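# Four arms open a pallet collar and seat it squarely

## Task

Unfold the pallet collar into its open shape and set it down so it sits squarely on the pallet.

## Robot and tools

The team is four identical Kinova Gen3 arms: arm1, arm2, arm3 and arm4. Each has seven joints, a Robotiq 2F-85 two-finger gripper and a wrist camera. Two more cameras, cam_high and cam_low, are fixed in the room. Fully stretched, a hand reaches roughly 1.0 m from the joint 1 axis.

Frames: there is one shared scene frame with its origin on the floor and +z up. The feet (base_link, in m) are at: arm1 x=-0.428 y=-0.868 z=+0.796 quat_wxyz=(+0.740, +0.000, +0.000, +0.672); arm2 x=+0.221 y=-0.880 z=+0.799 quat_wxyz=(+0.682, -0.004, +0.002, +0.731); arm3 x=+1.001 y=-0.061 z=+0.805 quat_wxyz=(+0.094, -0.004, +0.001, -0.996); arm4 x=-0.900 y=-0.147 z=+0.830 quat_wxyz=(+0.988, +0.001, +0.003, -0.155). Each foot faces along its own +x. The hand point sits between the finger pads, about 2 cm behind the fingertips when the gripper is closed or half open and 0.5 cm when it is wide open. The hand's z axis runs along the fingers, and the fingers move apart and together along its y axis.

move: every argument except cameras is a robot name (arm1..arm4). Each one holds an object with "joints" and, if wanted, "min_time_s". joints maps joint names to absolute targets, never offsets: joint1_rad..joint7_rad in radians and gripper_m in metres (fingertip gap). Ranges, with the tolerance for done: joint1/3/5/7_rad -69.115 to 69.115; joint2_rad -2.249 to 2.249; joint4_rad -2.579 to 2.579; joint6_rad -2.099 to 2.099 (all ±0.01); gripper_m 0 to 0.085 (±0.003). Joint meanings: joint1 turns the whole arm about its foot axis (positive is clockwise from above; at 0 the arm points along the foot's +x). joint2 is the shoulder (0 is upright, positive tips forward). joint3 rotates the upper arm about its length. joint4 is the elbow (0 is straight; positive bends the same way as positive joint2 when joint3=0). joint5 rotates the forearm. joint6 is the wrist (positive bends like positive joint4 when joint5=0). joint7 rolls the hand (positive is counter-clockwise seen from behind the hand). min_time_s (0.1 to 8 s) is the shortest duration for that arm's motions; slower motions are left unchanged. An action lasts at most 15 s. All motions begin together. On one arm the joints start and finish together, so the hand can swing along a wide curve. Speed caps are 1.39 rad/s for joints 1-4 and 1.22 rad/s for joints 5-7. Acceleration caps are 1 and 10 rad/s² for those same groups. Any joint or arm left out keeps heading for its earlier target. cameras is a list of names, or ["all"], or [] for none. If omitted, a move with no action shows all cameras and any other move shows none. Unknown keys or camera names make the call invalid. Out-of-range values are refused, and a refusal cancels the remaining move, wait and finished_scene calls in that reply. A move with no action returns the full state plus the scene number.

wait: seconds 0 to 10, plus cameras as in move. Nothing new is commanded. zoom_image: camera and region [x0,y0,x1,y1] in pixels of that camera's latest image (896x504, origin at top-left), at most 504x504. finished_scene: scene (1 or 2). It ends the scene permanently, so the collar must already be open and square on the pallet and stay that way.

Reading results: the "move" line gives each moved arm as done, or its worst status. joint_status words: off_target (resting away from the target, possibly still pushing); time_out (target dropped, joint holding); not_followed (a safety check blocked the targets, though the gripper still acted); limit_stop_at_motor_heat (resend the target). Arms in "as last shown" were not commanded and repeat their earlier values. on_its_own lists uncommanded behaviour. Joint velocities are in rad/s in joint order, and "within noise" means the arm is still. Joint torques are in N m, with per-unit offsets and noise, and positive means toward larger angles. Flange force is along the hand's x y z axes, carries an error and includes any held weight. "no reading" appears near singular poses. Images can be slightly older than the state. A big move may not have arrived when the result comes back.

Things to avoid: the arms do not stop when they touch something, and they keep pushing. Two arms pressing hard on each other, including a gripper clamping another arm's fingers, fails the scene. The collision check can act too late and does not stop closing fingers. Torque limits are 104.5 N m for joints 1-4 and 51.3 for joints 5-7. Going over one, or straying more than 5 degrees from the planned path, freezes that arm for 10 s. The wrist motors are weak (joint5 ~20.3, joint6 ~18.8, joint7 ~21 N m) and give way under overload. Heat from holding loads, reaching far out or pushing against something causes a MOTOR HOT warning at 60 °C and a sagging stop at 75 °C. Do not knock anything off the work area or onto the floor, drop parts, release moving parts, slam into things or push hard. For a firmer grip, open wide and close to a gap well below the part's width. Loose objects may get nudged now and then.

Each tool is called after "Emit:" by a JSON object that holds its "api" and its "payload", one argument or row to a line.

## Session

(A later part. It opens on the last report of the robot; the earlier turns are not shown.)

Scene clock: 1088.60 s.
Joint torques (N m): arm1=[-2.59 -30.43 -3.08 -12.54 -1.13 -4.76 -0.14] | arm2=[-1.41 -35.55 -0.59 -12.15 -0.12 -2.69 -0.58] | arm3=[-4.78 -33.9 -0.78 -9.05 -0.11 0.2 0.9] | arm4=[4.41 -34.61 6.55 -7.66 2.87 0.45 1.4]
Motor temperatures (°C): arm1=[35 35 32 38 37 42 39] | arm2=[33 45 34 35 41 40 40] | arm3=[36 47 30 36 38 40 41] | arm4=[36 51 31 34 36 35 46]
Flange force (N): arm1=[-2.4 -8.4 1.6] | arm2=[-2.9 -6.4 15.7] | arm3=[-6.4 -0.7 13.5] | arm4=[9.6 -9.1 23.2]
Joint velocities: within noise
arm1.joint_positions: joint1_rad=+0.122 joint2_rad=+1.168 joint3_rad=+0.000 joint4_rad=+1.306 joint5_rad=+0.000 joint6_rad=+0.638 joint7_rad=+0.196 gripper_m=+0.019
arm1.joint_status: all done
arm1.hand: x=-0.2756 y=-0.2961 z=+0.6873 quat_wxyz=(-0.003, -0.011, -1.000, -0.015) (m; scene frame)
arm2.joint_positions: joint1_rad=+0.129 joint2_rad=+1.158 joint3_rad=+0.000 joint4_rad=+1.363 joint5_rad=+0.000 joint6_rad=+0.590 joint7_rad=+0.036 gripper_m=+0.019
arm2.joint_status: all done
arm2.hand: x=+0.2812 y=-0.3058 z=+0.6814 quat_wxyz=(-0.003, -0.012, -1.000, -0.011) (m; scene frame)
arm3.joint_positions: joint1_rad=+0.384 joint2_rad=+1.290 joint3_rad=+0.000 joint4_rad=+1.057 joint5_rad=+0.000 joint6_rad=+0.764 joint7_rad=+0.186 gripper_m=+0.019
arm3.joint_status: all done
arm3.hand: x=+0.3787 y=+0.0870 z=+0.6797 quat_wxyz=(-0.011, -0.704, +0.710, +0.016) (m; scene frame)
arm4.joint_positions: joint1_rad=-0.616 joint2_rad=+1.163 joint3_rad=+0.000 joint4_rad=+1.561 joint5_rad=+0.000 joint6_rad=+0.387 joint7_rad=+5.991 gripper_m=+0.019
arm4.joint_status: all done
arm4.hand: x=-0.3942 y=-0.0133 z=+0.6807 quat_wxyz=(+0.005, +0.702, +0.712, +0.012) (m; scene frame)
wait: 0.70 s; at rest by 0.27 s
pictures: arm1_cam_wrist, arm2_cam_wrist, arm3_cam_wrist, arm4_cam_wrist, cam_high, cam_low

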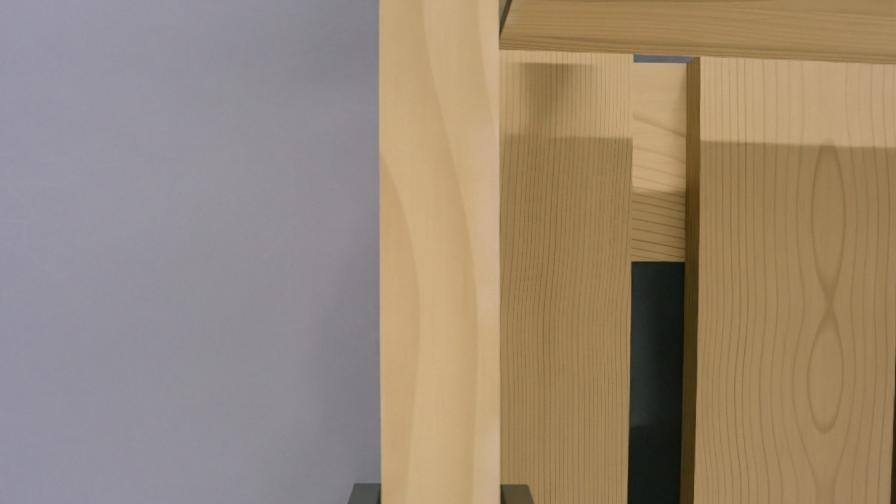

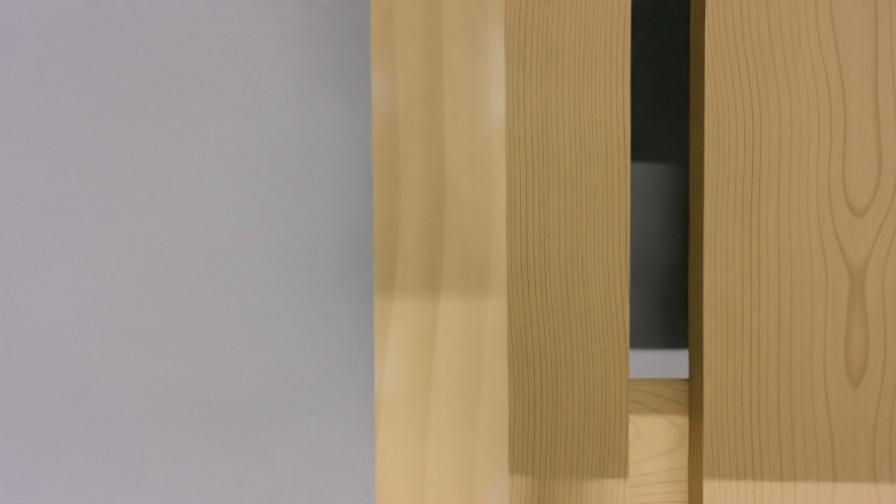

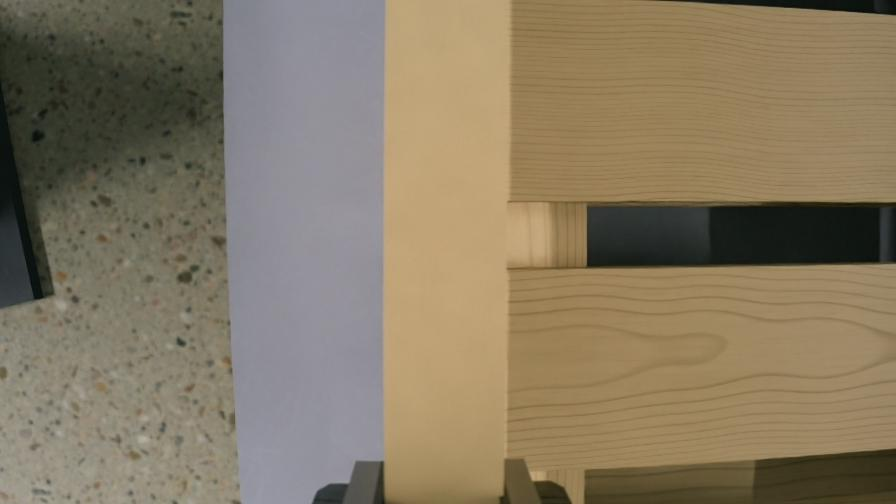

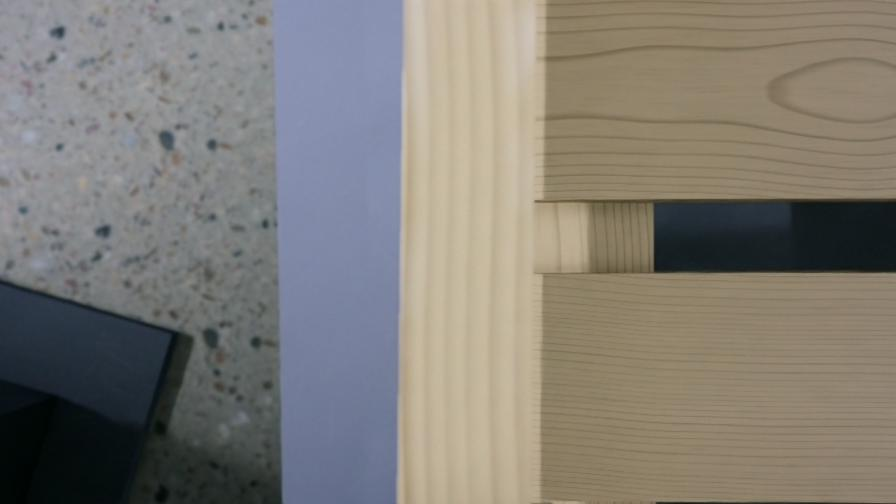

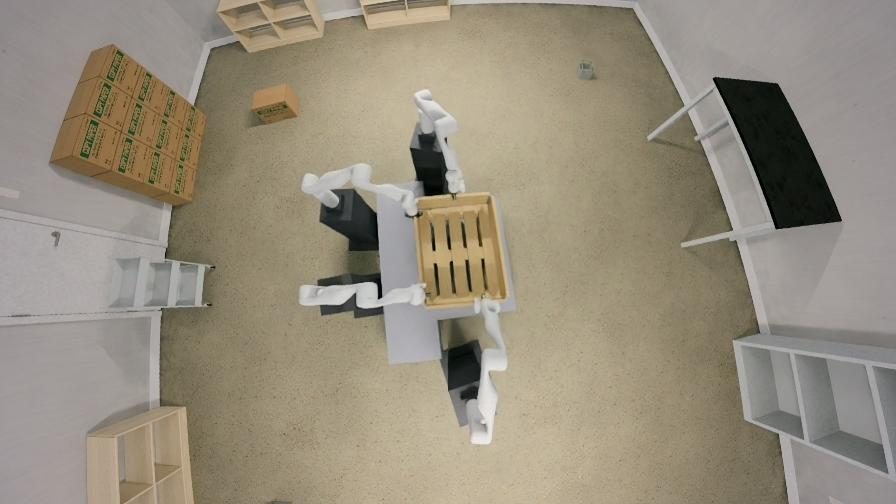

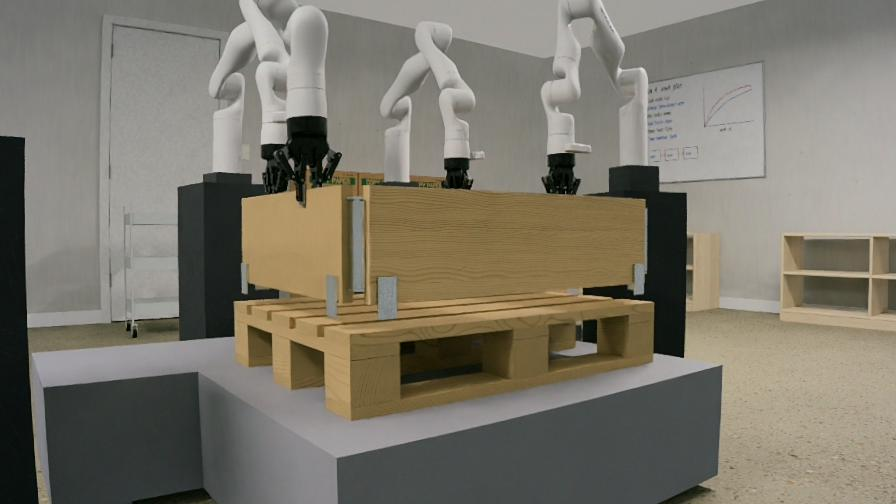

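Emit:
{"api": "zoom_image", "payload": {
  "camera": "cam_low",
  "region": [316, 270, 356, 330]
}}

Emit:
{"api": "zoom_image", "payload": {
  "camera": "cam_low",
  "region": [366, 270, 406, 330]
}}

Emit:
{"api": "zoom_image", "payload": {
  "camera": "cam_low",
  "region": [230, 255, 270, 315]
}}

Emit:
{"api": "zoom_image", "payload": {
  "camera": "cam_low",
  "region": [620, 255, 660, 315]
}}

Scaled by 8.400 from the camera's 896x504 image, which has a finer 1280x720 frame.

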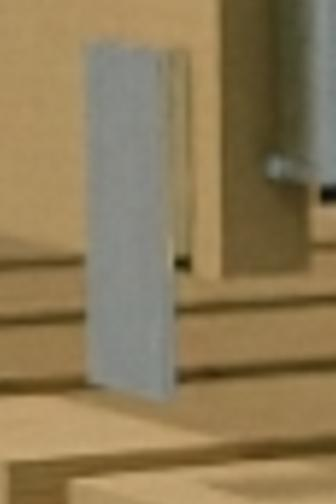

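Scaled by 8.400 from the camera's 896x504 image, which has a finer 1280x720 frame.

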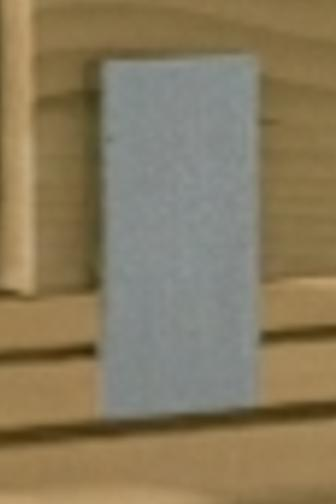

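Scaled by 8.400 from the camera's 896x504 image, which has a finer 1280x720 frame.

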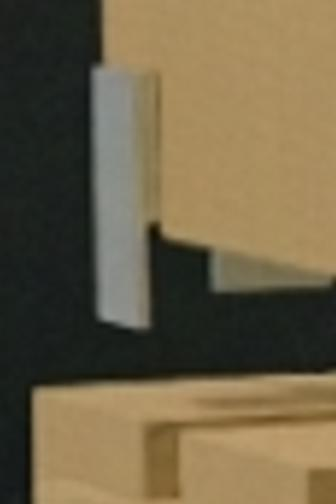

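Scaled by 8.400 from the camera's 896x504 image, which has a finer 1280x720 frame.

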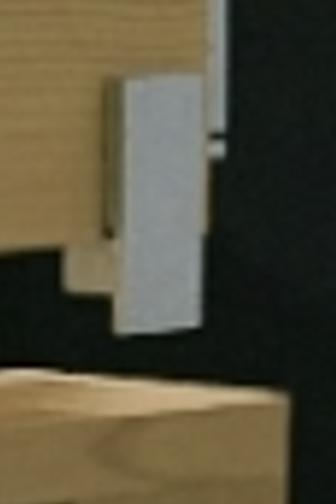

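Emit:
{"api": "move", "payload": {
  "arm1": {"joints":{"joint1_rad":0.1223,"joint2_rad":1.1994,"joint4_rad":1.2944,"joint6_rad":0.6178,"joint7_rad":0.1961},"min_time_s":5},
  "arm2": {"joints":{"joint1_rad":0.1290,"joint2_rad":1.1902,"joint4_rad":1.3513,"joint6_rad":0.5701,"joint7_rad":0.0357},"min_time_s":5},
  "arm3": {"joints":{"joint1_rad":0.3838,"joint2_rad":1.3211,"joint4_rad":1.0416,"joint6_rad":0.7490,"joint7_rad":0.1856},"min_time_s":5},
  "arm4": {"joints":{"joint1_rad":-0.6212,"joint2_rad":1.1956,"joint4_rad":1.5573,"joint6_rad":0.3588,"joint7_rad":5.9911},"min_time_s":5},
  "cameras": []
}}

Emit:
{"api": "wait", "payload": {
  "seconds": 0.7,
  "cameras": ["arm1_cam_wrist","arm4_cam_wrist","arm3_cam_wrist","cam_low"]
}}

Emit:
{"api": "zoom_image", "payload": {
  "camera": "cam_low",
  "region": [316, 280, 376, 340]
}}

Emit:
{"api": "zoom_image", "payload": {
  "camera": "cam_low",
  "region": [366, 280, 426, 340]
}}

Emit:
{"api": "zoom_image", "payload": {
  "camera": "cam_low",
  "region": [225, 265, 285, 325]
}}

Emit:
{"api": "zoom_image", "payload": {
  "camera": "cam_low",
  "region": [610, 265, 670, 325]
}}

Scene clock: 1113.53 s.
Joint torques (N m): arm1=[-1.66 -26.49 -2.35 -8.04 -0.73 -2.4 0.02] | arm2=[-1.09 -35.81 0.01 -11.47 0.21 -2.2 -0.41] | arm3=[-3.35 -32.82 0.37 -7.99 0.26 0.63 0.81] | arm4=[0.78 -35.24 2.42 -7.23 1.95 0.43 1.44]
Motor temperatures (°C): arm1=[35 36 32 39 37 42 39] | arm2=[33 46 34 35 41 40 40] | arm3=[36 46 30 36 38 40 41] | arm4=[36 52 31 34 36 35 46]
Flange force (N): arm1=[-2.2 -1.6 -0.2] | arm2=[-2.1 -5.6 16.8] | arm3=[-4.6 1.0 12.7] | arm4=[3.2 -6.5 24.5]
move: arm1 done; arm2 done; arm3 done; arm4 done
Joint velocities: within noise
arm1.joint_positions: joint1_rad=+0.122 joint2_rad=+1.199 joint3_rad=+0.000 joint4_rad=+1.294 joint5_rad=+0.000 joint6_rad=+0.618 joint7_rad=+0.196 gripper_m=+0.019
arm1.joint_status: all done
arm1.hand: x=-0.2756 y=-0.2961 z=+0.6713 quat_wxyz=(-0.003, -0.011, -1.000, -0.015) (m; scene frame)
arm2.joint_positions: joint1_rad=+0.129 joint2_rad=+1.190 joint3_rad=+0.000 joint4_rad=+1.351 joint5_rad=+0.000 joint6_rad=+0.570 joint7_rad=+0.036 gripper_m=+0.019
arm2.joint_status: all done
arm2.hand: x=+0.2813 y=-0.3059 z=+0.6653 quat_wxyz=(-0.003, -0.012, -1.000, -0.011) (m; scene frame)
arm3.joint_positions: joint1_rad=+0.384 joint2_rad=+1.321 joint3_rad=+0.000 joint4_rad=+1.042 joint5_rad=+0.000 joint6_rad=+0.749 joint7_rad=+0.186 gripper_m=+0.019
arm3.joint_status: all done
arm3.hand: x=+0.3787 y=+0.0870 z=+0.6637 quat_wxyz=(-0.011, -0.704, +0.710, +0.016) (m; scene frame)
arm4.joint_positions: joint1_rad=-0.621 joint2_rad=+1.196 joint3_rad=+0.000 joint4_rad=+1.557 joint5_rad=+0.000 joint6_rad=+0.359 joint7_rad=+5.991 gripper_m=+0.019
arm4.joint_status: all done
arm4.hand: x=-0.3978 y=-0.0117 z=+0.6646 quat_wxyz=(+0.005, +0.701, +0.713, +0.012) (m; scene frame)
pictures: none
No camera images: "cameras" was empty.

Scene clock: 1114.23 s.
Joint torques (N m): arm1=[-1.67 -26.5 -2.25 -8.03 -0.79 -2.41 -0.02] | arm2=[-1.1 -35.8 0.04 -11.52 0.2 -2.22 -0.42] | arm3=[-3.35 -32.87 0.36 -7.95 0.26 0.64 0.81] | arm4=[0.82 -35.23 2.4 -7.26 1.95 0.44 1.44]
Motor temperatures (°C): arm1=[35 36 32 39 37 42 39] | arm2=[33 46 34 35 41 40 40] | arm3=[36 46 30 36 38 40 41] | arm4=[36 52 31 34 36 35 46]
Flange force (N): arm1=[-2.3 -1.5 -0.2] | arm2=[-2.1 -5.8 16.7] | arm3=[-4.7 1.3 12.9] | arm4=[3.2 -6.6 24.5]
Joint velocities: within noise
arm1.joint_positions: joint1_rad=+0.122 joint2_rad=+1.199 joint3_rad=+0.000 joint4_rad=+1.294 joint5_rad=+0.000 joint6_rad=+0.618 joint7_rad=+0.196 gripper_m=+0.019
arm1.joint_status: all done
arm1.hand: x=-0.2756 y=-0.2961 z=+0.6713 quat_wxyz=(-0.003, -0.011, -1.000, -0.015) (m; scene frame)
arm2.joint_positions: joint1_rad=+0.129 joint2_rad=+1.190 joint3_rad=+0.000 joint4_rad=+1.351 joint5_rad=+0.000 joint6_rad=+0.570 joint7_rad=+0.036 gripper_m=+0.019
arm2.joint_status: all done
arm2.hand: x=+0.2813 y=-0.3059 z=+0.6653 quat_wxyz=(-0.003, -0.012, -1.000, -0.011) (m; scene frame)
arm3.joint_positions: joint1_rad=+0.384 joint2_rad=+1.321 joint3_rad=+0.000 joint4_rad=+1.042 joint5_rad=+0.000 joint6_rad=+0.749 joint7_rad=+0.186 gripper_m=+0.019
arm3.joint_status: all done
arm3.hand: x=+0.3787 y=+0.0870 z=+0.6637 quat_wxyz=(-0.011, -0.704, +0.710, +0.016) (m; scene frame)
arm4.joint_positions: joint1_rad=-0.621 joint2_rad=+1.196 joint3_rad=+0.000 joint4_rad=+1.557 joint5_rad=+0.000 joint6_rad=+0.359 joint7_rad=+5.991 gripper_m=+0.019
arm4.joint_status: all done
arm4.hand: x=-0.3978 y=-0.0117 z=+0.6646 quat_wxyz=(+0.005, +0.701, +0.713, +0.012) (m; scene frame)
wait: 0.70 s; at rest by 0.27 s
pictures: arm1_cam_wrist, arm3_cam_wrist, arm4_cam_wrist, cam_low

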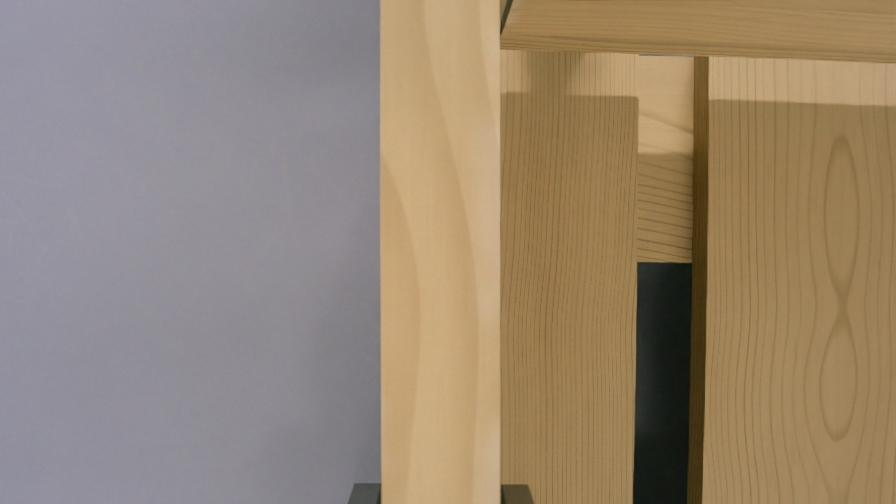

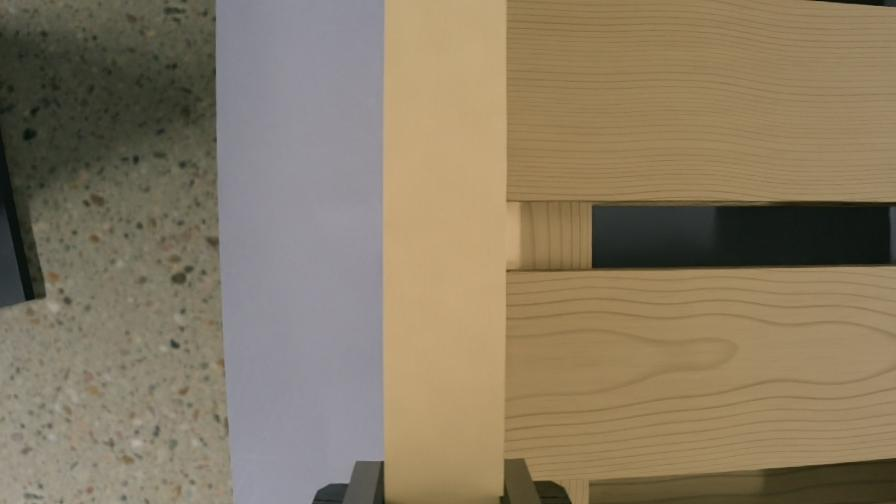

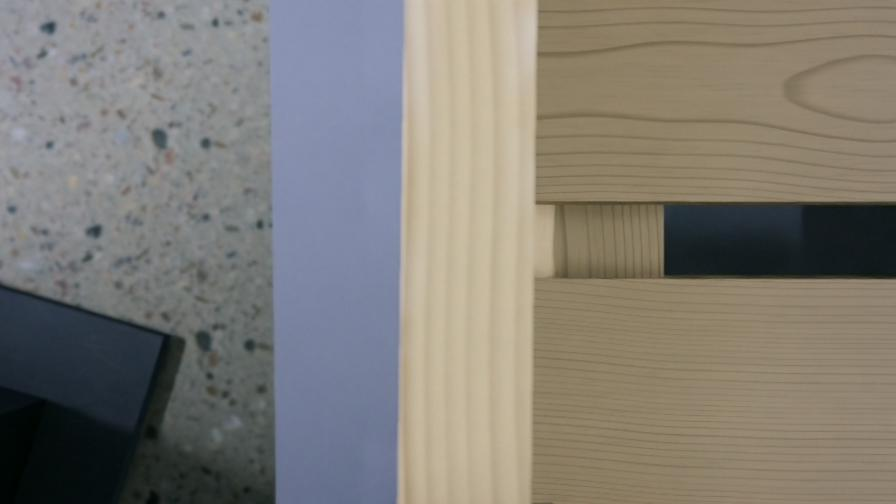

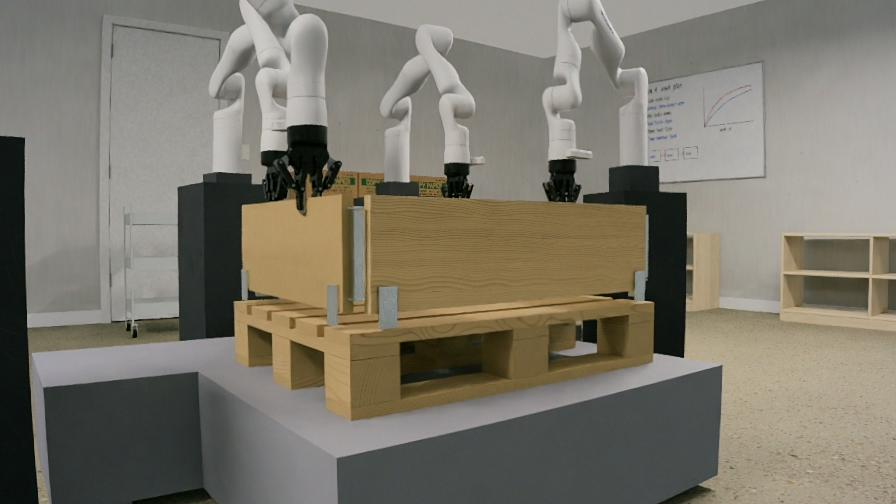

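Scaled by 8.400 from the camera's 896x504 image, which has a finer 1280x720 frame.

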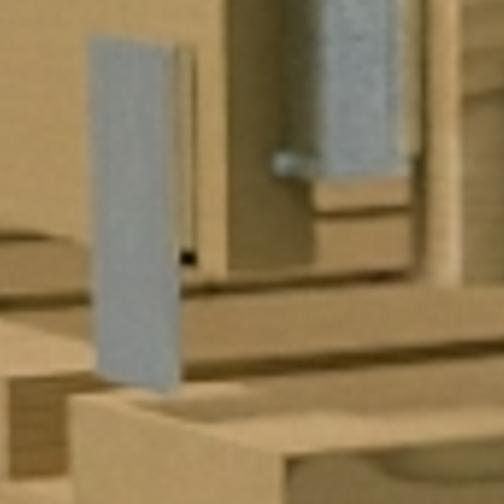

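Scaled by 8.400 from the camera's 896x504 image, which has a finer 1280x720 frame.

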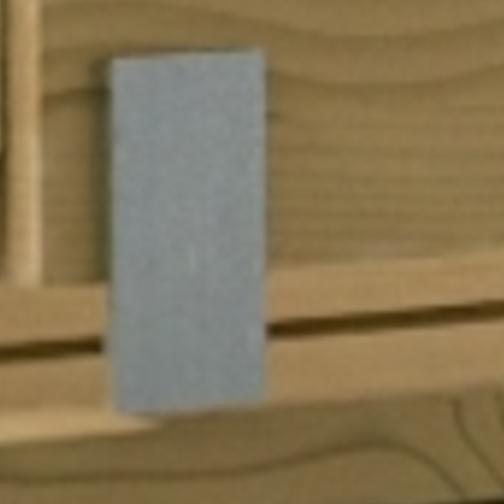

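Scaled by 8.400 from the camera's 896x504 image, which has a finer 1280x720 frame.

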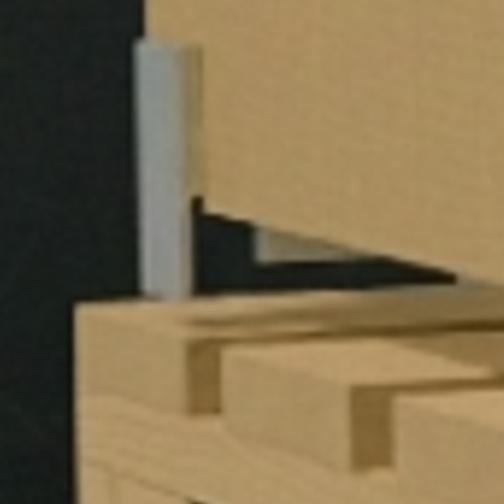

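Scaled by 8.400 from the camera's 896x504 image, which has a finer 1280x720 frame.

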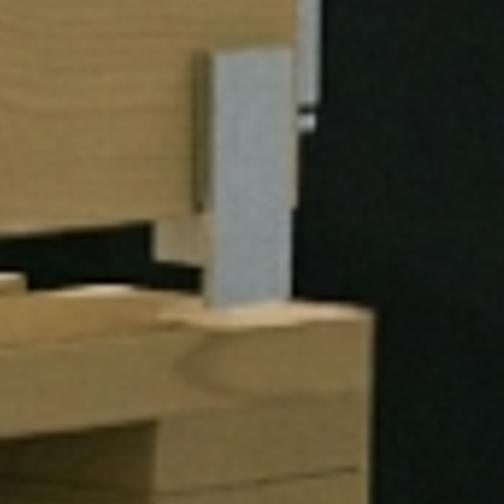

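Emit:
{"api": "move", "payload": {
  "arm1": {"joints":{"joint2_rad":1.2073,"joint4_rad":1.2913,"joint6_rad":0.6130},"min_time_s":2.5},
  "arm2": {"joints":{"joint2_rad":1.1983,"joint4_rad":1.3480,"joint6_rad":0.5653},"min_time_s":2.5},
  "arm3": {"joints":{"joint2_rad":1.3289,"joint4_rad":1.0373,"joint6_rad":0.7454},"min_time_s":2.5},
  "arm4": {"joints":{"joint2_rad":1.2044,"joint4_rad":1.5531,"joint6_rad":0.3542},"min_time_s":2.5},
  "cameras": []
}}

Emit:
{"api": "wait", "payload": {
  "seconds": 0.7,
  "cameras": ["cam_low"]
}}

Emit:
{"api": "zoom_image", "payload": {
  "camera": "cam_low",
  "region": [316, 280, 376, 340]
}}

Emit:
{"api": "zoom_image", "payload": {
  "camera": "cam_low",
  "region": [366, 280, 426, 340]
}}

Emit:
{"api": "zoom_image", "payload": {
  "camera": "cam_low",
  "region": [225, 265, 285, 325]
}}

Emit:
{"api": "zoom_image", "payload": {
  "camera": "cam_low",
  "region": [610, 265, 670, 325]
}}

Scene clock: 1136.60 s.
Joint torques (N m): arm1=[-1.96 -26.44 -2.66 -7.85 -0.8 -2.3 0.01] | arm2=[-0.77 -35.68 0.35 -11.37 0.33 -2.18 -0.4] | arm3=[-3.38 -32.94 0.41 -7.93 0.31 0.59 0.81] | arm4=[0.8 -35.23 2.41 -7.2 1.89 0.43 1.36]
Motor temperatures (°C): arm1=[35 36 32 39 37 42 39] | arm2=[33 47 34 35 41 40 40] | arm3=[36 46 30 36 38 40 41] | arm4=[36 50 31 34 36 35 46]
Flange force (N): arm1=[-2.7 -1.4 -0.1] | arm2=[-1.6 -5.7 16.5] | arm3=[-4.8 1.5 12.9] | arm4=[3.0 -6.6 24.4]
move: arm1 done; arm2 done; arm3 done; arm4 done
Joint velocities: within noise
arm1.joint_positions: joint1_rad=+0.122 joint2_rad=+1.207 joint3_rad=+0.000 joint4_rad=+1.291 joint5_rad=+0.000 joint6_rad=+0.613 joint7_rad=+0.196 gripper_m=+0.019
arm1.joint_status: all done
arm1.hand: x=-0.2756 y=-0.2961 z=+0.6672 quat_wxyz=(-0.003, -0.011, -1.000, -0.015) (m; scene frame)
arm2.joint_positions: joint1_rad=+0.129 joint2_rad=+1.198 joint3_rad=+0.000 joint4_rad=+1.348 joint5_rad=+0.000 joint6_rad=+0.565 joint7_rad=+0.036 gripper_m=+0.019
arm2.joint_status: all done
arm2.hand: x=+0.2813 y=-0.3059 z=+0.6613 quat_wxyz=(-0.003, -0.012, -1.000, -0.011) (m; scene frame)
arm3.joint_positions: joint1_rad=+0.384 joint2_rad=+1.329 joint3_rad=+0.000 joint4_rad=+1.037 joint5_rad=+0.000 joint6_rad=+0.745 joint7_rad=+0.186 gripper_m=+0.019
arm3.joint_status: all done
arm3.hand: x=+0.3786 y=+0.0870 z=+0.6597 quat_wxyz=(-0.011, -0.704, +0.710, +0.016) (m; scene frame)
arm4.joint_positions: joint1_rad=-0.621 joint2_rad=+1.204 joint3_rad=+0.000 joint4_rad=+1.553 joint5_rad=+0.000 joint6_rad=+0.354 joint7_rad=+5.991 gripper_m=+0.019
arm4.joint_status: all done
arm4.hand: x=-0.3979 y=-0.0117 z=+0.6606 quat_wxyz=(+0.005, +0.701, +0.713, +0.012) (m; scene frame)
pictures: none
No camera images: "cameras" was empty.

Scene clock: 1137.30 s.
Joint torques (N m): arm1=[-1.92 -26.35 -2.61 -7.8 -0.78 -2.28 0] | arm2=[-0.81 -35.64 0.32 -11.33 0.31 -2.15 -0.38] | arm3=[-3.3 -32.96 0.37 -7.96 0.29 0.61 0.81] | arm4=[0.8 -35.27 2.38 -7.18 1.89 0.45 1.37]
Motor temperatures (°C): arm1=[35 36 32 39 37 42 39] | arm2=[33 47 34 35 41 40 40] | arm3=[36 46 30 36 38 40 41] | arm4=[36 50 31 34 36 35 46]
Flange force (N): arm1=[-2.7 -1.4 -0.2] | arm2=[-1.6 -5.7 16.5] | arm3=[-4.6 1.4 13.0] | arm4=[3.0 -6.6 24.5]
Joint velocities: within noise
arm1.joint_positions: joint1_rad=+0.122 joint2_rad=+1.207 joint3_rad=+0.000 joint4_rad=+1.291 joint5_rad=+0.000 joint6_rad=+0.613 joint7_rad=+0.196 gripper_m=+0.019
arm1.joint_status: all done
arm1.hand: x=-0.2756 y=-0.2961 z=+0.6672 quat_wxyz=(-0.003, -0.011, -1.000, -0.015) (m; scene frame)
arm2.joint_positions: joint1_rad=+0.129 joint2_rad=+1.198 joint3_rad=+0.000 joint4_rad=+1.348 joint5_rad=+0.000 joint6_rad=+0.565 joint7_rad=+0.036 gripper_m=+0.019
arm2.joint_status: all done
arm2.hand: x=+0.2813 y=-0.3059 z=+0.6613 quat_wxyz=(-0.003, -0.012, -1.000, -0.011) (m; scene frame)
arm3.joint_positions: joint1_rad=+0.384 joint2_rad=+1.329 joint3_rad=+0.000 joint4_rad=+1.037 joint5_rad=+0.000 joint6_rad=+0.745 joint7_rad=+0.186 gripper_m=+0.019
arm3.joint_status: all done
arm3.hand: x=+0.3786 y=+0.0870 z=+0.6597 quat_wxyz=(-0.011, -0.704, +0.710, +0.016) (m; scene frame)
arm4.joint_positions: joint1_rad=-0.621 joint2_rad=+1.204 joint3_rad=+0.000 joint4_rad=+1.553 joint5_rad=+0.000 joint6_rad=+0.354 joint7_rad=+5.991 gripper_m=+0.019
arm4.joint_status: all done
arm4.hand: x=-0.3979 y=-0.0117 z=+0.6606 quat_wxyz=(+0.005, +0.701, +0.713, +0.012) (m; scene frame)
wait: 0.70 s; at rest by 0.27 s
pictures: cam_low

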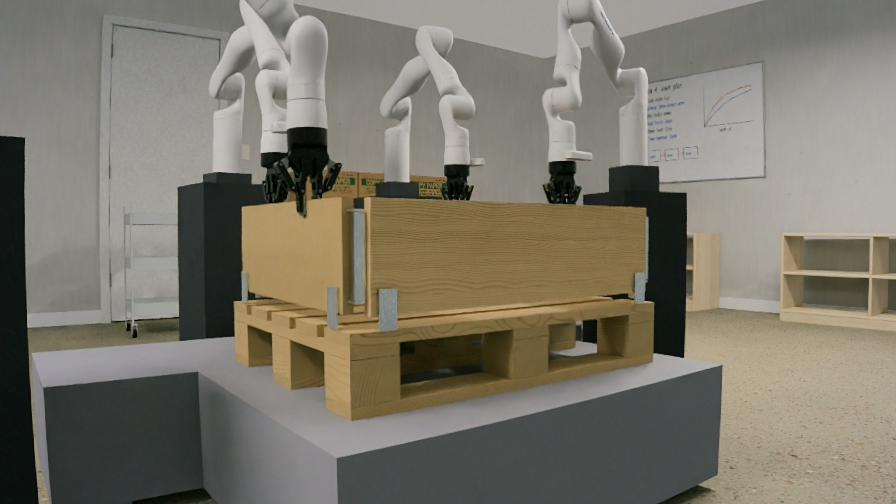

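Scaled by 8.400 from the camera's 896x504 image, which has a finer 1280x720 frame.

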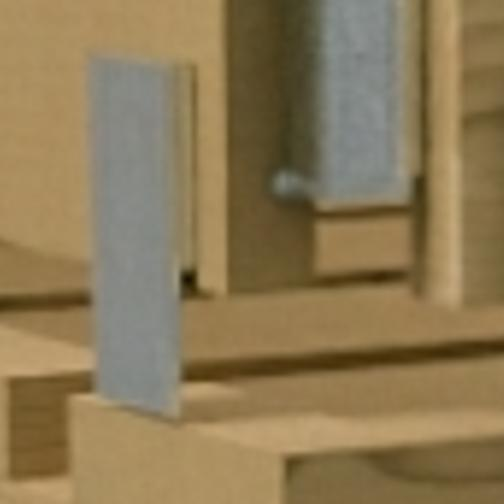

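Scaled by 8.400 from the camera's 896x504 image, which has a finer 1280x720 frame.

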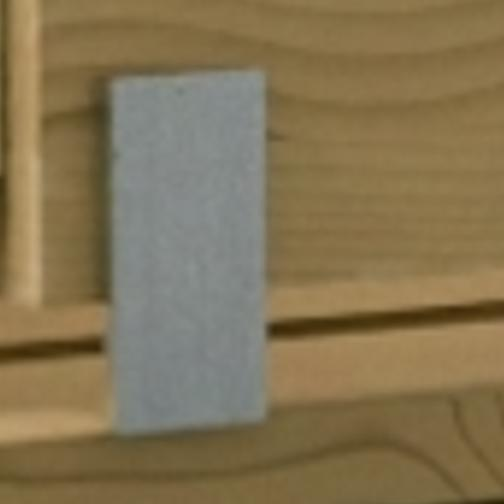

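Scaled by 8.400 from the camera's 896x504 image, which has a finer 1280x720 frame.

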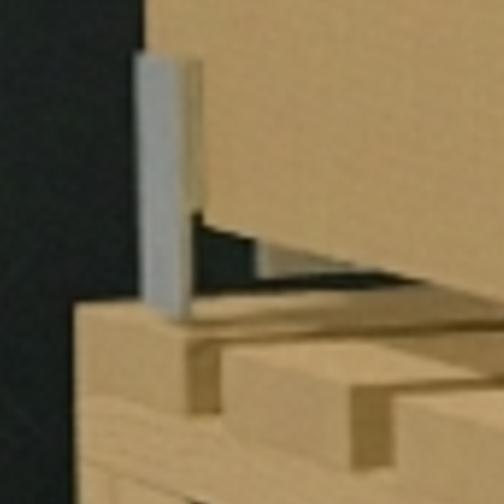

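Scaled by 8.400 from the camera's 896x504 image, which has a finer 1280x720 frame.

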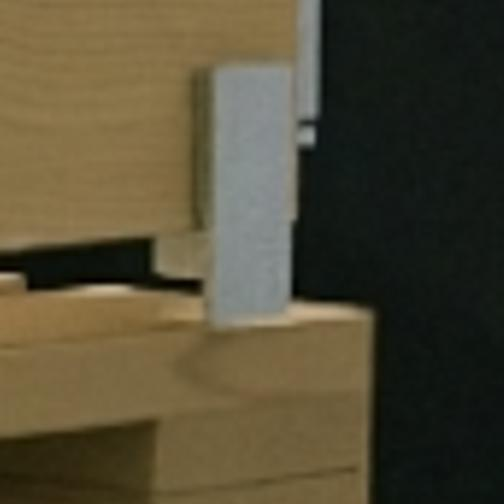

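Emit:
{"api": "move", "payload": {
  "arm1": {"joints":{"joint2_rad":1.2112,"joint4_rad":1.2897,"joint6_rad":0.6107},"min_time_s":2},
  "arm2": {"joints":{"joint2_rad":1.2023,"joint4_rad":1.3463,"joint6_rad":0.5630},"min_time_s":2},
  "arm3": {"joints":{"joint2_rad":1.3328,"joint4_rad":1.0351,"joint6_rad":0.7437},"min_time_s":2},
  "arm4": {"joints":{"joint2_rad":1.2088,"joint4_rad":1.5509,"joint6_rad":0.3519},"min_time_s":2},
  "cameras": []
}}

Emit:
{"api": "wait", "payload": {
  "seconds": 0.7,
  "cameras": ["cam_low"]
}}

Emit:
{"api": "zoom_image", "payload": {
  "camera": "cam_low",
  "region": [316, 280, 376, 340]
}}

Emit:
{"api": "zoom_image", "payload": {
  "camera": "cam_low",
  "region": [366, 280, 426, 340]
}}

Emit:
{"api": "zoom_image", "payload": {
  "camera": "cam_low",
  "region": [225, 265, 285, 325]
}}

Emit:
{"api": "zoom_image", "payload": {
  "camera": "cam_low",
  "region": [610, 265, 670, 325]
}}

Scene clock: 1144.20 s.
Joint torques (N m): arm1=[-2.07 -26.55 -2.75 -7.92 -0.83 -2.33 0.04] | arm2=[-0.72 -35.61 0.39 -11.27 0.33 -2.18 -0.38] | arm3=[-3.34 -33 0.36 -7.96 0.33 0.58 0.86] | arm4=[0.86 -35.21 2.45 -7.07 1.88 0.45 1.38]
Motor temperatures (°C): arm1=[35 36 32 39 37 42 39] | arm2=[33 47 34 35 41 40 40] | arm3=[36 46 30 36 38 40 41] | arm4=[36 50 31 34 36 35 46]
Flange force (N): arm1=[-2.8 -1.6 0.0] | arm2=[-1.4 -5.5 16.4] | arm3=[-4.6 1.5 13.0] | arm4=[3.2 -6.4 24.4]
move: arm1 done; arm2 done; arm3 done; arm4 done
Joint velocities: within noise
arm1.joint_positions: joint1_rad=+0.122 joint2_rad=+1.211 joint3_rad=+0.000 joint4_rad=+1.290 joint5_rad=+0.000 joint6_rad=+0.611 joint7_rad=+0.196 gripper_m=+0.019
arm1.joint_status: all done
arm1.hand: x=-0.2756 y=-0.2961 z=+0.6653 quat_wxyz=(-0.003, -0.011, -1.000, -0.015) (m; scene frame)
arm2.joint_positions: joint1_rad=+0.129 joint2_rad=+1.202 joint3_rad=+0.000 joint4_rad=+1.346 joint5_rad=+0.000 joint6_rad=+0.563 joint7_rad=+0.036 gripper_m=+0.019
arm2.joint_status: all done
arm2.hand: x=+0.2813 y=-0.3059 z=+0.6594 quat_wxyz=(-0.003, -0.012, -1.000, -0.011) (m; scene frame)
arm3.joint_positions: joint1_rad=+0.384 joint2_rad=+1.333 joint3_rad=+0.000 joint4_rad=+1.035 joint5_rad=+0.000 joint6_rad=+0.744 joint7_rad=+0.186 gripper_m=+0.019
arm3.joint_status: all done
arm3.hand: x=+0.3785 y=+0.0870 z=+0.6577 quat_wxyz=(-0.011, -0.704, +0.710, +0.016) (m; scene frame)
arm4.joint_positions: joint1_rad=-0.621 joint2_rad=+1.209 joint3_rad=+0.000 joint4_rad=+1.551 joint5_rad=+0.000 joint6_rad=+0.352 joint7_rad=+5.991 gripper_m=+0.019
arm4.joint_status: all done
arm4.hand: x=-0.3978 y=-0.0117 z=+0.6587 quat_wxyz=(+0.005, +0.701, +0.713, +0.012) (m; scene frame)
pictures: none
No camera images: "cameras" was empty.

Scene clock: 1144.90 s.
Joint torques (N m): arm1=[-2.16 -26.49 -2.71 -7.93 -0.81 -2.36 -0.01] | arm2=[-0.72 -35.65 0.4 -11.29 0.34 -2.19 -0.36] | arm3=[-3.44 -32.95 0.38 -7.96 0.33 0.57 0.87] | arm4=[0.87 -35.18 2.45 -7.11 1.89 0.45 1.4]
Motor temperatures (°C): arm1=[35 36 32 39 37 42 39] | arm2=[33 47 34 35 41 40 40] | arm3=[36 46 30 36 38 40 41] | arm4=[36 50 31 34 36 35 46]
Flange force (N): arm1=[-3.1 -1.7 -0.2] | arm2=[-1.4 -5.5 16.5] | arm3=[-4.7 1.3 12.9] | arm4=[3.2 -6.6 24.3]
Joint velocities: within noise
arm1.joint_positions: joint1_rad=+0.122 joint2_rad=+1.211 joint3_rad=+0.000 joint4_rad=+1.290 joint5_rad=+0.000 joint6_rad=+0.611 joint7_rad=+0.196 gripper_m=+0.019
arm1.joint_status: all done
arm1.hand: x=-0.2756 y=-0.2961 z=+0.6653 quat_wxyz=(-0.003, -0.011, -1.000, -0.015) (m; scene frame)
arm2.joint_positions: joint1_rad=+0.129 joint2_rad=+1.202 joint3_rad=+0.000 joint4_rad=+1.346 joint5_rad=+0.000 joint6_rad=+0.563 joint7_rad=+0.036 gripper_m=+0.019
arm2.joint_status: all done
arm2.hand: x=+0.2813 y=-0.3059 z=+0.6594 quat_wxyz=(-0.003, -0.012, -1.000, -0.011) (m; scene frame)
arm3.joint_positions: joint1_rad=+0.384 joint2_rad=+1.333 joint3_rad=+0.000 joint4_rad=+1.035 joint5_rad=+0.000 joint6_rad=+0.744 joint7_rad=+0.186 gripper_m=+0.019
arm3.joint_status: all done
arm3.hand: x=+0.3785 y=+0.0870 z=+0.6577 quat_wxyz=(-0.011, -0.704, +0.710, +0.016) (m; scene frame)
arm4.joint_positions: joint1_rad=-0.621 joint2_rad=+1.209 joint3_rad=+0.000 joint4_rad=+1.551 joint5_rad=+0.000 joint6_rad=+0.352 joint7_rad=+5.991 gripper_m=+0.019
arm4.joint_status: all done
arm4.hand: x=-0.3978 y=-0.0117 z=+0.6587 quat_wxyz=(+0.005, +0.701, +0.713, +0.012) (m; scene frame)
wait: 0.70 s; at rest by 0.27 s
pictures: cam_low

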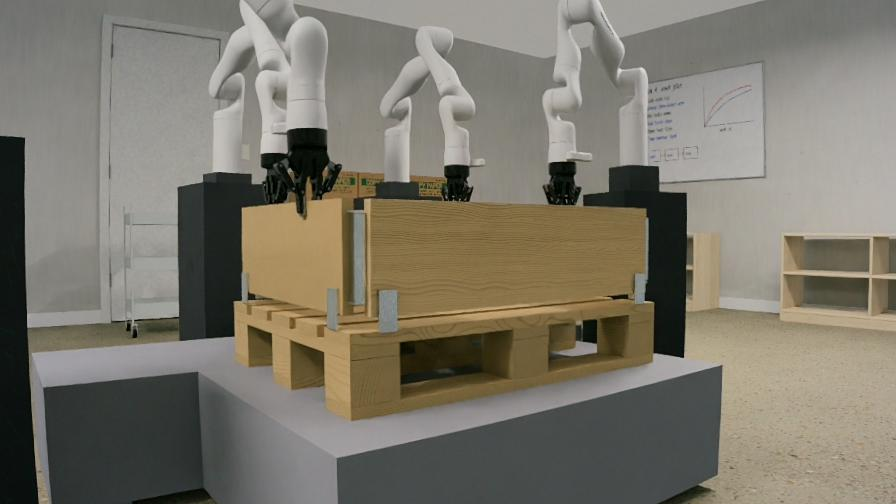

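Scaled by 8.400 from the camera's 896x504 image, which has a finer 1280x720 frame.

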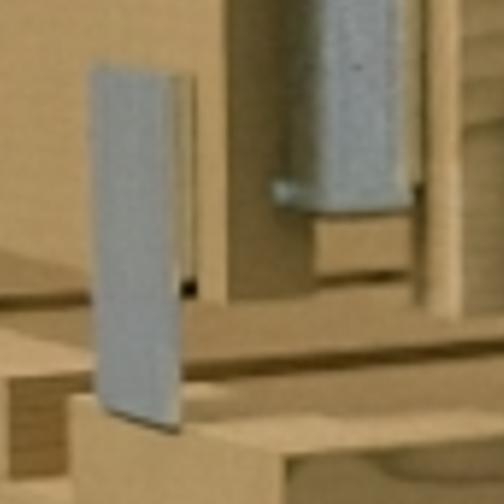

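Scaled by 8.400 from the camera's 896x504 image, which has a finer 1280x720 frame.

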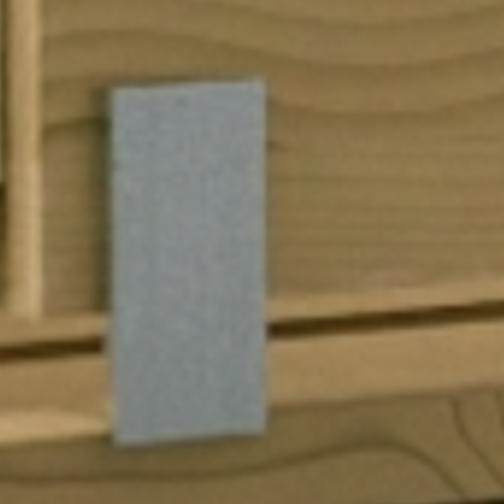

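Scaled by 8.400 from the camera's 896x504 image, which has a finer 1280x720 frame.

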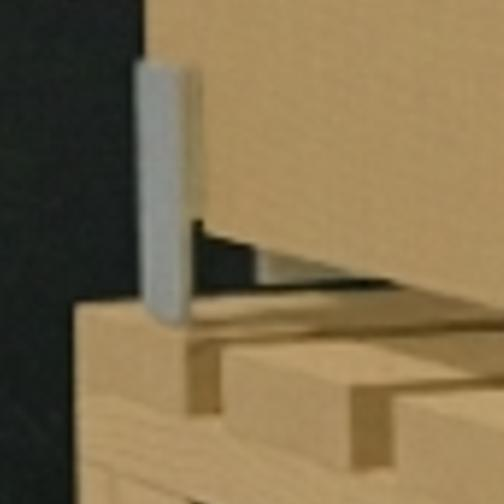

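Scaled by 8.400 from the camera's 896x504 image, which has a finer 1280x720 frame.

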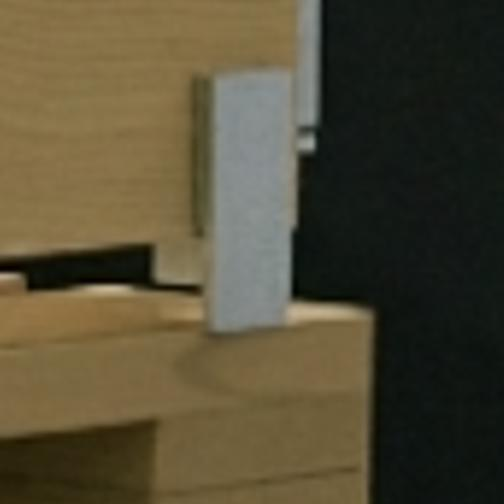

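Emit:
{"api": "move", "payload": {
  "arm1": {"joints":{"joint2_rad":1.2152,"joint4_rad":1.2881,"joint6_rad":0.6083},"min_time_s":2},
  "arm2": {"joints":{"joint2_rad":1.2063,"joint4_rad":1.3446,"joint6_rad":0.5607},"min_time_s":2},
  "arm3": {"joints":{"joint2_rad":1.3368,"joint4_rad":1.0329,"joint6_rad":0.7419},"min_time_s":2},
  "arm4": {"joints":{"joint2_rad":1.2132,"joint4_rad":1.5487,"joint6_rad":0.3497},"min_time_s":2},
  "cameras": []
}}

Emit:
{"api": "wait", "payload": {
  "seconds": 0.7,
  "cameras": ["cam_low"]
}}

Emit:
{"api": "zoom_image", "payload": {
  "camera": "cam_low",
  "region": [316, 280, 376, 340]
}}

Emit:
{"api": "zoom_image", "payload": {
  "camera": "cam_low",
  "region": [225, 265, 285, 325]
}}

Emit:
{"api": "zoom_image", "payload": {
  "camera": "cam_low",
  "region": [610, 265, 670, 325]
}}

Scene clock: 1149.57 s.
Joint torques (N m): arm1=[-2.08 -27.51 -2.83 -8.15 -0.88 -2.25 0.04] | arm2=[-0.46 -35.7 0.67 -11.51 0.35 -2.25 -0.44] | arm3=[-2.02 -25.09 1.1 -5.8 0.53 0.21 0.76] | arm4=[1.08 -34.54 2.77 -6.97 1.97 0.45 1.39]
Motor temperatures (°C): arm1=[35 36 32 39 37 42 39] | arm2=[33 47 34 35 41 40 40] | arm3=[36 46 30 36 38 40 41] | arm4=[36 50 31 34 36 35 46]
Flange force (N): arm1=[-2.9 -1.6 1.7] | arm2=[-1.0 -6.3 16.2] | arm3=[-2.3 0.2 -0.7] | arm4=[3.6 -6.9 22.9]
move: arm1 done; arm2 done; arm3 done; arm4 done
Joint velocities: within noise
arm1.joint_positions: joint1_rad=+0.122 joint2_rad=+1.215 joint3_rad=+0.000 joint4_rad=+1.288 joint5_rad=+0.000 joint6_rad=+0.608 joint7_rad=+0.196 gripper_m=+0.019
arm1.joint_status: all done
arm1.hand: x=-0.2756 y=-0.2961 z=+0.6632 quat_wxyz=(-0.003, -0.011, -1.000, -0.015) (m; scene frame)
arm2.joint_positions: joint1_rad=+0.129 joint2_rad=+1.206 joint3_rad=+0.000 joint4_rad=+1.345 joint5_rad=+0.000 joint6_rad=+0.561 joint7_rad=+0.036 gripper_m=+0.019
arm2.joint_status: all done
arm2.hand: x=+0.2814 y=-0.3059 z=+0.6574 quat_wxyz=(-0.003, -0.012, -1.000, -0.011) (m; scene frame)
arm3.joint_positions: joint1_rad=+0.384 joint2_rad=+1.337 joint3_rad=+0.000 joint4_rad=+1.033 joint5_rad=+0.000 joint6_rad=+0.742 joint7_rad=+0.186 gripper_m=+0.019
arm3.joint_status: all done
arm3.hand: x=+0.3785 y=+0.0870 z=+0.6557 quat_wxyz=(-0.011, -0.704, +0.710, +0.016) (m; scene frame)
arm4.joint_positions: joint1_rad=-0.621 joint2_rad=+1.213 joint3_rad=+0.000 joint4_rad=+1.549 joint5_rad=+0.000 joint6_rad=+0.350 joint7_rad=+5.991 gripper_m=+0.019
arm4.joint_status: all done
arm4.hand: x=-0.3978 y=-0.0117 z=+0.6567 quat_wxyz=(+0.005, +0.701, +0.713, +0.012) (m; scene frame)
pictures: none
No camera images: "cameras" was empty.

Scene clock: 1150.27 s.
Joint torques (N m): arm1=[-2.17 -27.56 -2.73 -8.2 -0.87 -2.2 0] | arm2=[-0.45 -35.71 0.65 -11.49 0.39 -2.22 -0.44] | arm3=[-2.12 -25 1.1 -5.75 0.52 0.17 0.78] | arm4=[1.05 -34.6 2.76 -7.01 1.97 0.46 1.37]
Motor temperatures (°C): arm1=[35 36 32 39 37 42 39] | arm2=[33 47 34 35 41 40 40] | arm3=[36 46 30 36 38 40 41] | arm4=[36 50 31 34 36 35 46]
Flange force (N): arm1=[-3.0 -2.0 1.8] | arm2=[-1.0 -6.3 16.3] | arm3=[-2.5 0.4 -0.8] | arm4=[3.4 -7.0 23.0]
Joint velocities: within noise
arm1.joint_positions: joint1_rad=+0.122 joint2_rad=+1.215 joint3_rad=+0.000 joint4_rad=+1.288 joint5_rad=+0.000 joint6_rad=+0.608 joint7_rad=+0.196 gripper_m=+0.019
arm1.joint_status: all done
arm1.hand: x=-0.2756 y=-0.2961 z=+0.6632 quat_wxyz=(-0.003, -0.011, -1.000, -0.015) (m; scene frame)
arm2.joint_positions: joint1_rad=+0.129 joint2_rad=+1.206 joint3_rad=+0.000 joint4_rad=+1.345 joint5_rad=+0.000 joint6_rad=+0.561 joint7_rad=+0.036 gripper_m=+0.019
arm2.joint_status: all done
arm2.hand: x=+0.2814 y=-0.3059 z=+0.6574 quat_wxyz=(-0.003, -0.012, -1.000, -0.011) (m; scene frame)
arm3.joint_positions: joint1_rad=+0.384 joint2_rad=+1.337 joint3_rad=+0.000 joint4_rad=+1.033 joint5_rad=+0.000 joint6_rad=+0.742 joint7_rad=+0.186 gripper_m=+0.019
arm3.joint_status: all done
arm3.hand: x=+0.3785 y=+0.0870 z=+0.6557 quat_wxyz=(-0.011, -0.704, +0.710, +0.016) (m; scene frame)
arm4.joint_positions: joint1_rad=-0.621 joint2_rad=+1.213 joint3_rad=+0.000 joint4_rad=+1.549 joint5_rad=+0.000 joint6_rad=+0.350 joint7_rad=+5.991 gripper_m=+0.019
arm4.joint_status: all done
arm4.hand: x=-0.3978 y=-0.0117 z=+0.6567 quat_wxyz=(+0.005, +0.701, +0.713, +0.012) (m; scene frame)
wait: 0.70 s; at rest by 0.27 s
pictures: cam_low

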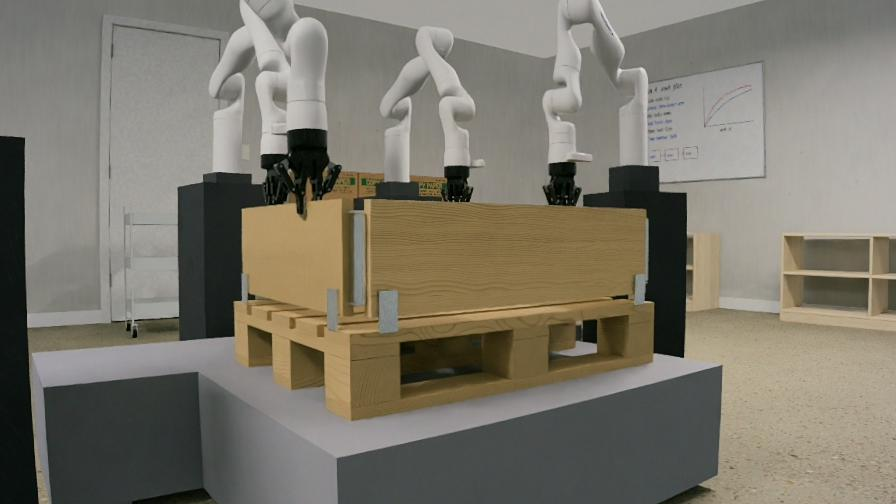

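Scaled by 8.400 from the camera's 896x504 image, which has a finer 1280x720 frame.

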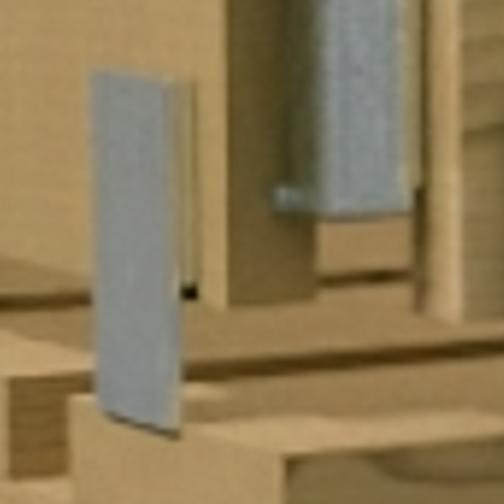

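Scaled by 8.400 from the camera's 896x504 image, which has a finer 1280x720 frame.

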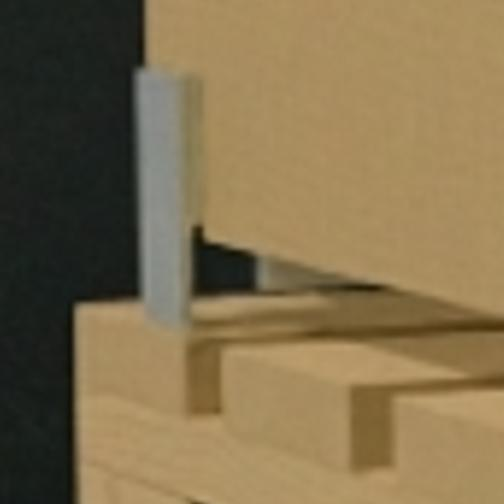

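Scaled by 8.400 from the camera's 896x504 image, which has a finer 1280x720 frame.

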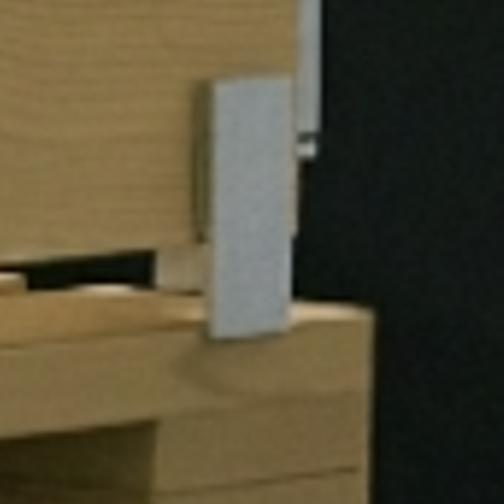

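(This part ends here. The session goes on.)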